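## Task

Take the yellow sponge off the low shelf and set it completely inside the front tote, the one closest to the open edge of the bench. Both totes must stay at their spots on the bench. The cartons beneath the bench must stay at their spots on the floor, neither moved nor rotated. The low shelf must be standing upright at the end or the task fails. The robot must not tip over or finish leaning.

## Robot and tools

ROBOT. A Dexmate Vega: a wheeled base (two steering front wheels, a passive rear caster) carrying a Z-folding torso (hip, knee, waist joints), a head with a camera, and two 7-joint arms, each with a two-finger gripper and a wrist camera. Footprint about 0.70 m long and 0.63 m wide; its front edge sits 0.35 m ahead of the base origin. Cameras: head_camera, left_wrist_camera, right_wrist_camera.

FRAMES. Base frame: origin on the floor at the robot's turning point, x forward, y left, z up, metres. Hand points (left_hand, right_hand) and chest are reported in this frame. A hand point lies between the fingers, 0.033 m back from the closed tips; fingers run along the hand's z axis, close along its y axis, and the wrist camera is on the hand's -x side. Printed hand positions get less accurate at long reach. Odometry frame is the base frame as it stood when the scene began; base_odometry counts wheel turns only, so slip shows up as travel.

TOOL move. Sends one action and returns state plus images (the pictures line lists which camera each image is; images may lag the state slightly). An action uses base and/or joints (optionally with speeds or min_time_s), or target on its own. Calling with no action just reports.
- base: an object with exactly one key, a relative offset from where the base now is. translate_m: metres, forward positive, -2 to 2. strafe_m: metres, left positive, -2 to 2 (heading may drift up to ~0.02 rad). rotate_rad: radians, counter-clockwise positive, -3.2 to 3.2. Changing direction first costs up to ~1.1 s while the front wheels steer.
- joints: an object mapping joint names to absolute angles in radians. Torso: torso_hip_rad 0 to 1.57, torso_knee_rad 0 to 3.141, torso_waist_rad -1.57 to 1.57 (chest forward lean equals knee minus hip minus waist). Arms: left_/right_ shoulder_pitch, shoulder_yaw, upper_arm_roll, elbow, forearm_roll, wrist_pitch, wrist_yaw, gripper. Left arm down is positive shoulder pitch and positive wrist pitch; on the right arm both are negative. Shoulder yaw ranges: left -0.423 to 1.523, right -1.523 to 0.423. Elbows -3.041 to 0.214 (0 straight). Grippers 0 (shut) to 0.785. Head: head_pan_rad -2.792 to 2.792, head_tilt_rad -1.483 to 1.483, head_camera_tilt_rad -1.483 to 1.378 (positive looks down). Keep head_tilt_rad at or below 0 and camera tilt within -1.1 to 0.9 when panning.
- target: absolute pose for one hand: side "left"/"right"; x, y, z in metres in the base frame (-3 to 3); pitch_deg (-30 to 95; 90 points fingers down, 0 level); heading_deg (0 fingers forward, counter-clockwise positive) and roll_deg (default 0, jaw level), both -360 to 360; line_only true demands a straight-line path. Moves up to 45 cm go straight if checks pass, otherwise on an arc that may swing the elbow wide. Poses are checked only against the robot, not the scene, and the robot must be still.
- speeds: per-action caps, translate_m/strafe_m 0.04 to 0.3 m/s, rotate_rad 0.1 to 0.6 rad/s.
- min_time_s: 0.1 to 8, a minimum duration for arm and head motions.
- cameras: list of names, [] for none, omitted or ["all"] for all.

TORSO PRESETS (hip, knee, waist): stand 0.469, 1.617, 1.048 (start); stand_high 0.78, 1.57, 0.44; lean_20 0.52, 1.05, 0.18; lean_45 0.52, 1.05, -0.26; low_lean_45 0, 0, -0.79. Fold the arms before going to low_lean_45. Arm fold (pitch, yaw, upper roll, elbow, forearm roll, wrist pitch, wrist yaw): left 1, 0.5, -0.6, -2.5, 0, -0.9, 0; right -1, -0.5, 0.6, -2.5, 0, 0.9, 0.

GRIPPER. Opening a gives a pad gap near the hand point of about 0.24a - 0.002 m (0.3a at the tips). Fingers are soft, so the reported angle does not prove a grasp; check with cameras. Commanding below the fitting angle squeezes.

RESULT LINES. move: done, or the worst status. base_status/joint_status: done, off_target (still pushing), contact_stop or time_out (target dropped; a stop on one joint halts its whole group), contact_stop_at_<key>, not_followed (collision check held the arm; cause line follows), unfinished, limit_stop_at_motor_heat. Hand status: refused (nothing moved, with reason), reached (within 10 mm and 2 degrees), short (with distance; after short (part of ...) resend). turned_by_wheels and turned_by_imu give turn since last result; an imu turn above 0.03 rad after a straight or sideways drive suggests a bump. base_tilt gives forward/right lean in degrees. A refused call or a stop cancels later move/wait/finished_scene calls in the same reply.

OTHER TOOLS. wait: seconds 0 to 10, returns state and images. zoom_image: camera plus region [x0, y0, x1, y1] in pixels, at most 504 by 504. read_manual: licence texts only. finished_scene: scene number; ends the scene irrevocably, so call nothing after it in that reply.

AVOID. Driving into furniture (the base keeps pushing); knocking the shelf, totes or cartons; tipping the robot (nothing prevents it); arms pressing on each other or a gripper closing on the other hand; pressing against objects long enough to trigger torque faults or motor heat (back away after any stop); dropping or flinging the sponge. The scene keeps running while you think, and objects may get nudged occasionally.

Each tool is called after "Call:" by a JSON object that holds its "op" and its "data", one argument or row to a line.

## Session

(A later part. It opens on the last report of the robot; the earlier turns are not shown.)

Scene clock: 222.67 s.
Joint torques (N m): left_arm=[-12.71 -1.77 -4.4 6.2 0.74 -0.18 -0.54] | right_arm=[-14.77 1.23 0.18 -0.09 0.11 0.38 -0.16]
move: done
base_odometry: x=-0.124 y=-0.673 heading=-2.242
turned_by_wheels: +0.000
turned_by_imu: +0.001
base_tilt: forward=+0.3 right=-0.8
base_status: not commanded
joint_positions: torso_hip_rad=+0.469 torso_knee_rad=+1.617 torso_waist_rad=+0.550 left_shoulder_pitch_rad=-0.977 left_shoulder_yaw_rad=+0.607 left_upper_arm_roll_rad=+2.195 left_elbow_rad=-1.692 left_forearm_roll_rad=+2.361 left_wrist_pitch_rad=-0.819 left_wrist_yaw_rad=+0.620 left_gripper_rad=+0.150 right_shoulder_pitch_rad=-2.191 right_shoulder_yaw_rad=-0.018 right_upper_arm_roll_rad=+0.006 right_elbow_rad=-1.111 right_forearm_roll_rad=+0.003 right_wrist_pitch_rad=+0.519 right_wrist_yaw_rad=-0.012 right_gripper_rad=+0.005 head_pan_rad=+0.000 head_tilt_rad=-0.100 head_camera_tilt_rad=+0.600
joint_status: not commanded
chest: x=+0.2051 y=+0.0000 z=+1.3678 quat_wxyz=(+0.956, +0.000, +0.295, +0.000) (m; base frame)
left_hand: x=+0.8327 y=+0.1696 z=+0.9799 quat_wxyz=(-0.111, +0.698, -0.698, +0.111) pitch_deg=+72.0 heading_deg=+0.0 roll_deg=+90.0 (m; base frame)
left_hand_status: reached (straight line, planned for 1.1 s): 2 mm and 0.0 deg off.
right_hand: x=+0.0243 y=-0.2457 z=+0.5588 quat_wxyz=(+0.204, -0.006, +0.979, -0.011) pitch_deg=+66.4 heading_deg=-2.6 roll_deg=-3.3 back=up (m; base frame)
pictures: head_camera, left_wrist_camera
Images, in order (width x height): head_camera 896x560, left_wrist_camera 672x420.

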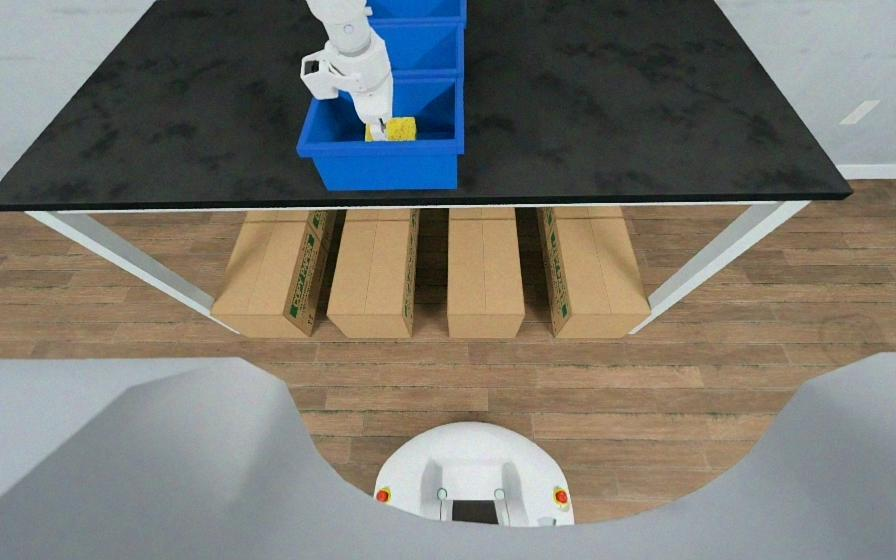

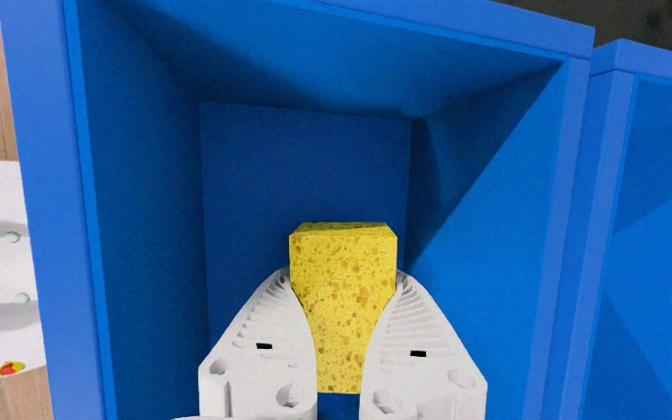

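Call:
{"op": "move", "data": {
  "joints": {"left_gripper_rad": 0.36},
  "cameras": ["left_wrist_camera"]
}}

Call:
{"op": "move", "data": {
  "target": {"side": "left", "x": 0.805, "y": 0.17, "z": 1.11, "pitch_deg": 72, "heading_deg": 0, "roll_deg": 90, "line_only": true},
  "cameras": ["head_camera", "left_wrist_camera"]
}}

Scene clock: 229.07 s.
Joint torques (N m): left_arm=[-15.86 -3.7 -4.94 5.89 1.79 -0.78 -0.64] | right_arm=[-14.87 -1.31 -1.27 1.4 -0.2 0.8 -0.28]
move: done
base_odometry: x=-0.124 y=-0.673 heading=-2.242
turned_by_wheels: +0.000
turned_by_imu: +0.001
base_tilt: forward=+0.2 right=-0.8
base_status: not commanded
joint_positions: torso_hip_rad=+0.469 torso_knee_rad=+1.617 torso_waist_rad=+0.550 left_shoulder_pitch_rad=-0.974 left_shoulder_yaw_rad=+0.606 left_upper_arm_roll_rad=+2.196 left_elbow_rad=-1.690 left_forearm_roll_rad=+2.362 left_wrist_pitch_rad=-0.817 left_wrist_yaw_rad=+0.618 left_gripper_rad=+0.360 right_shoulder_pitch_rad=-2.191 right_shoulder_yaw_rad=-0.018 right_upper_arm_roll_rad=+0.006 right_elbow_rad=-1.111 right_forearm_roll_rad=+0.003 right_wrist_pitch_rad=+0.519 right_wrist_yaw_rad=-0.012 right_gripper_rad=+0.005 head_pan_rad=+0.000 head_tilt_rad=-0.100 head_camera_tilt_rad=+0.600
joint_status: all done
chest: x=+0.2051 y=+0.0000 z=+1.3678 quat_wxyz=(+0.956, +0.000, +0.295, +0.000) (m; base frame)
left_hand: x=+0.8331 y=+0.1699 z=+0.9782 quat_wxyz=(-0.111, +0.698, -0.698, +0.111) pitch_deg=+72.0 heading_deg=+0.0 roll_deg=+90.0 (m; base frame)
right_hand: x=+0.0243 y=-0.2457 z=+0.5588 quat_wxyz=(+0.204, -0.006, +0.979, -0.011) pitch_deg=+66.4 heading_deg=-2.6 roll_deg=-3.3 back=up (m; base frame)
pictures: left_wrist_camera
Images, in order (width x height): left_wrist_camera 672x420.

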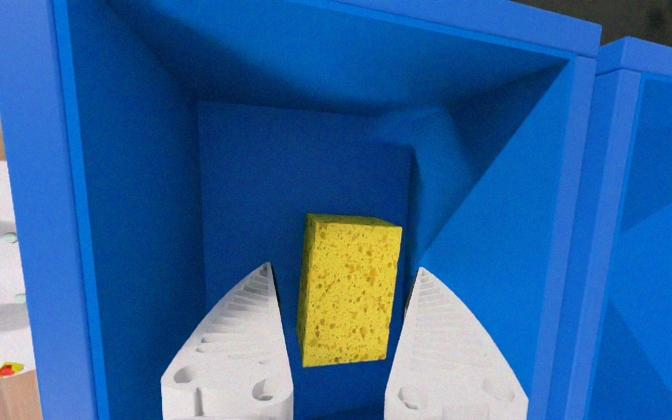

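Scene clock: 231.50 s.
Joint torques (N m): left_arm=[-23.75 1.12 -11.88 5.05 0.47 -0.68 -0.32] | right_arm=[-15.72 1.36 -0.29 0.74 0.42 1.13 -0.37]
move: done
base_odometry: x=-0.124 y=-0.673 heading=-2.242
turned_by_wheels: +0.000
turned_by_imu: +0.000
base_tilt: forward=+0.3 right=-0.8
base_status: not commanded
joint_positions: torso_hip_rad=+0.469 torso_knee_rad=+1.617 torso_waist_rad=+0.550 left_shoulder_pitch_rad=-1.258 left_shoulder_yaw_rad=+0.663 left_upper_arm_roll_rad=+2.189 left_elbow_rad=-1.821 left_forearm_roll_rad=+2.334 left_wrist_pitch_rad=-0.886 left_wrist_yaw_rad=+0.823 left_gripper_rad=+0.360 right_shoulder_pitch_rad=-2.191 right_shoulder_yaw_rad=-0.018 right_upper_arm_roll_rad=+0.006 right_elbow_rad=-1.111 right_forearm_roll_rad=+0.003 right_wrist_pitch_rad=+0.519 right_wrist_yaw_rad=-0.012 right_gripper_rad=+0.005 head_pan_rad=+0.000 head_tilt_rad=-0.100 head_camera_tilt_rad=+0.600
joint_status: not commanded
chest: x=+0.2051 y=+0.0000 z=+1.3678 quat_wxyz=(+0.956, +0.000, +0.295, +0.000) (m; base frame)
left_hand: x=+0.8055 y=+0.1701 z=+1.1081 quat_wxyz=(-0.111, +0.698, -0.698, +0.110) pitch_deg=+72.0 heading_deg=+0.0 roll_deg=-90.0 (m; base frame)
left_hand_status: reached (straight line, planned for 1.2 s): 2 mm and 0.0 deg off.
right_hand: x=+0.0243 y=-0.2457 z=+0.5588 quat_wxyz=(+0.204, -0.006, +0.979, -0.011) pitch_deg=+66.4 heading_deg=-2.6 roll_deg=-3.3 back=up (m; base frame)
pictures: head_camera, left_wrist_camera
Images, in order (width x height): head_camera 896x560, left_wrist_camera 672x420.

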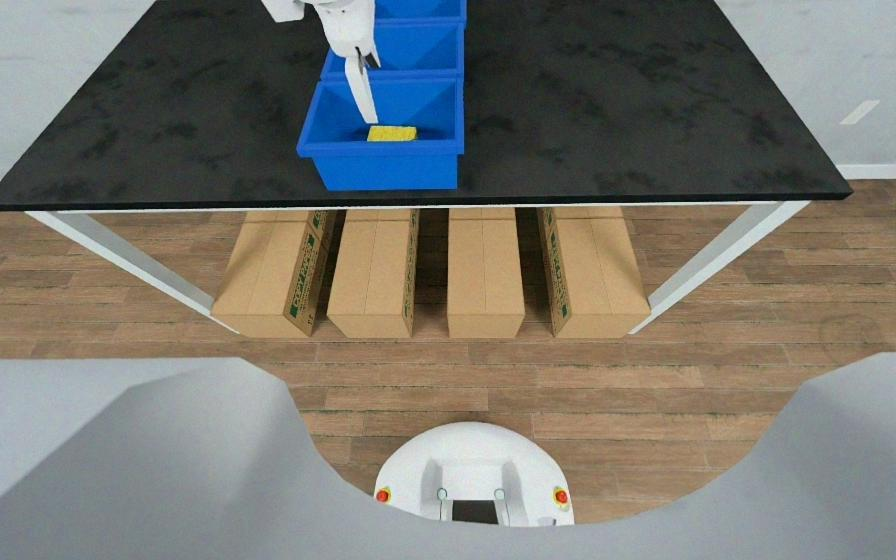

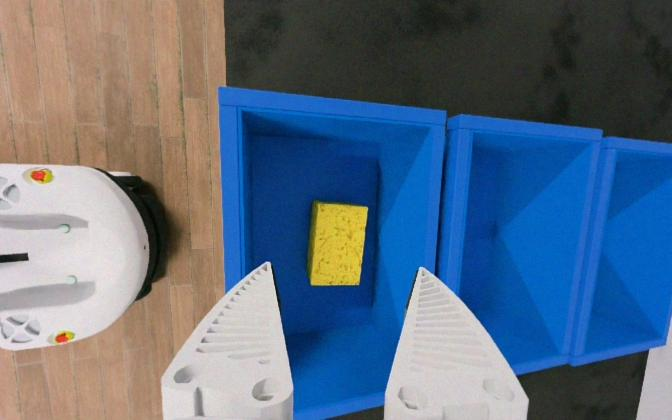

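Call:
{"op": "finished_scene", "data": {
  "scene": 2
}}

The scene is finished: the task was done.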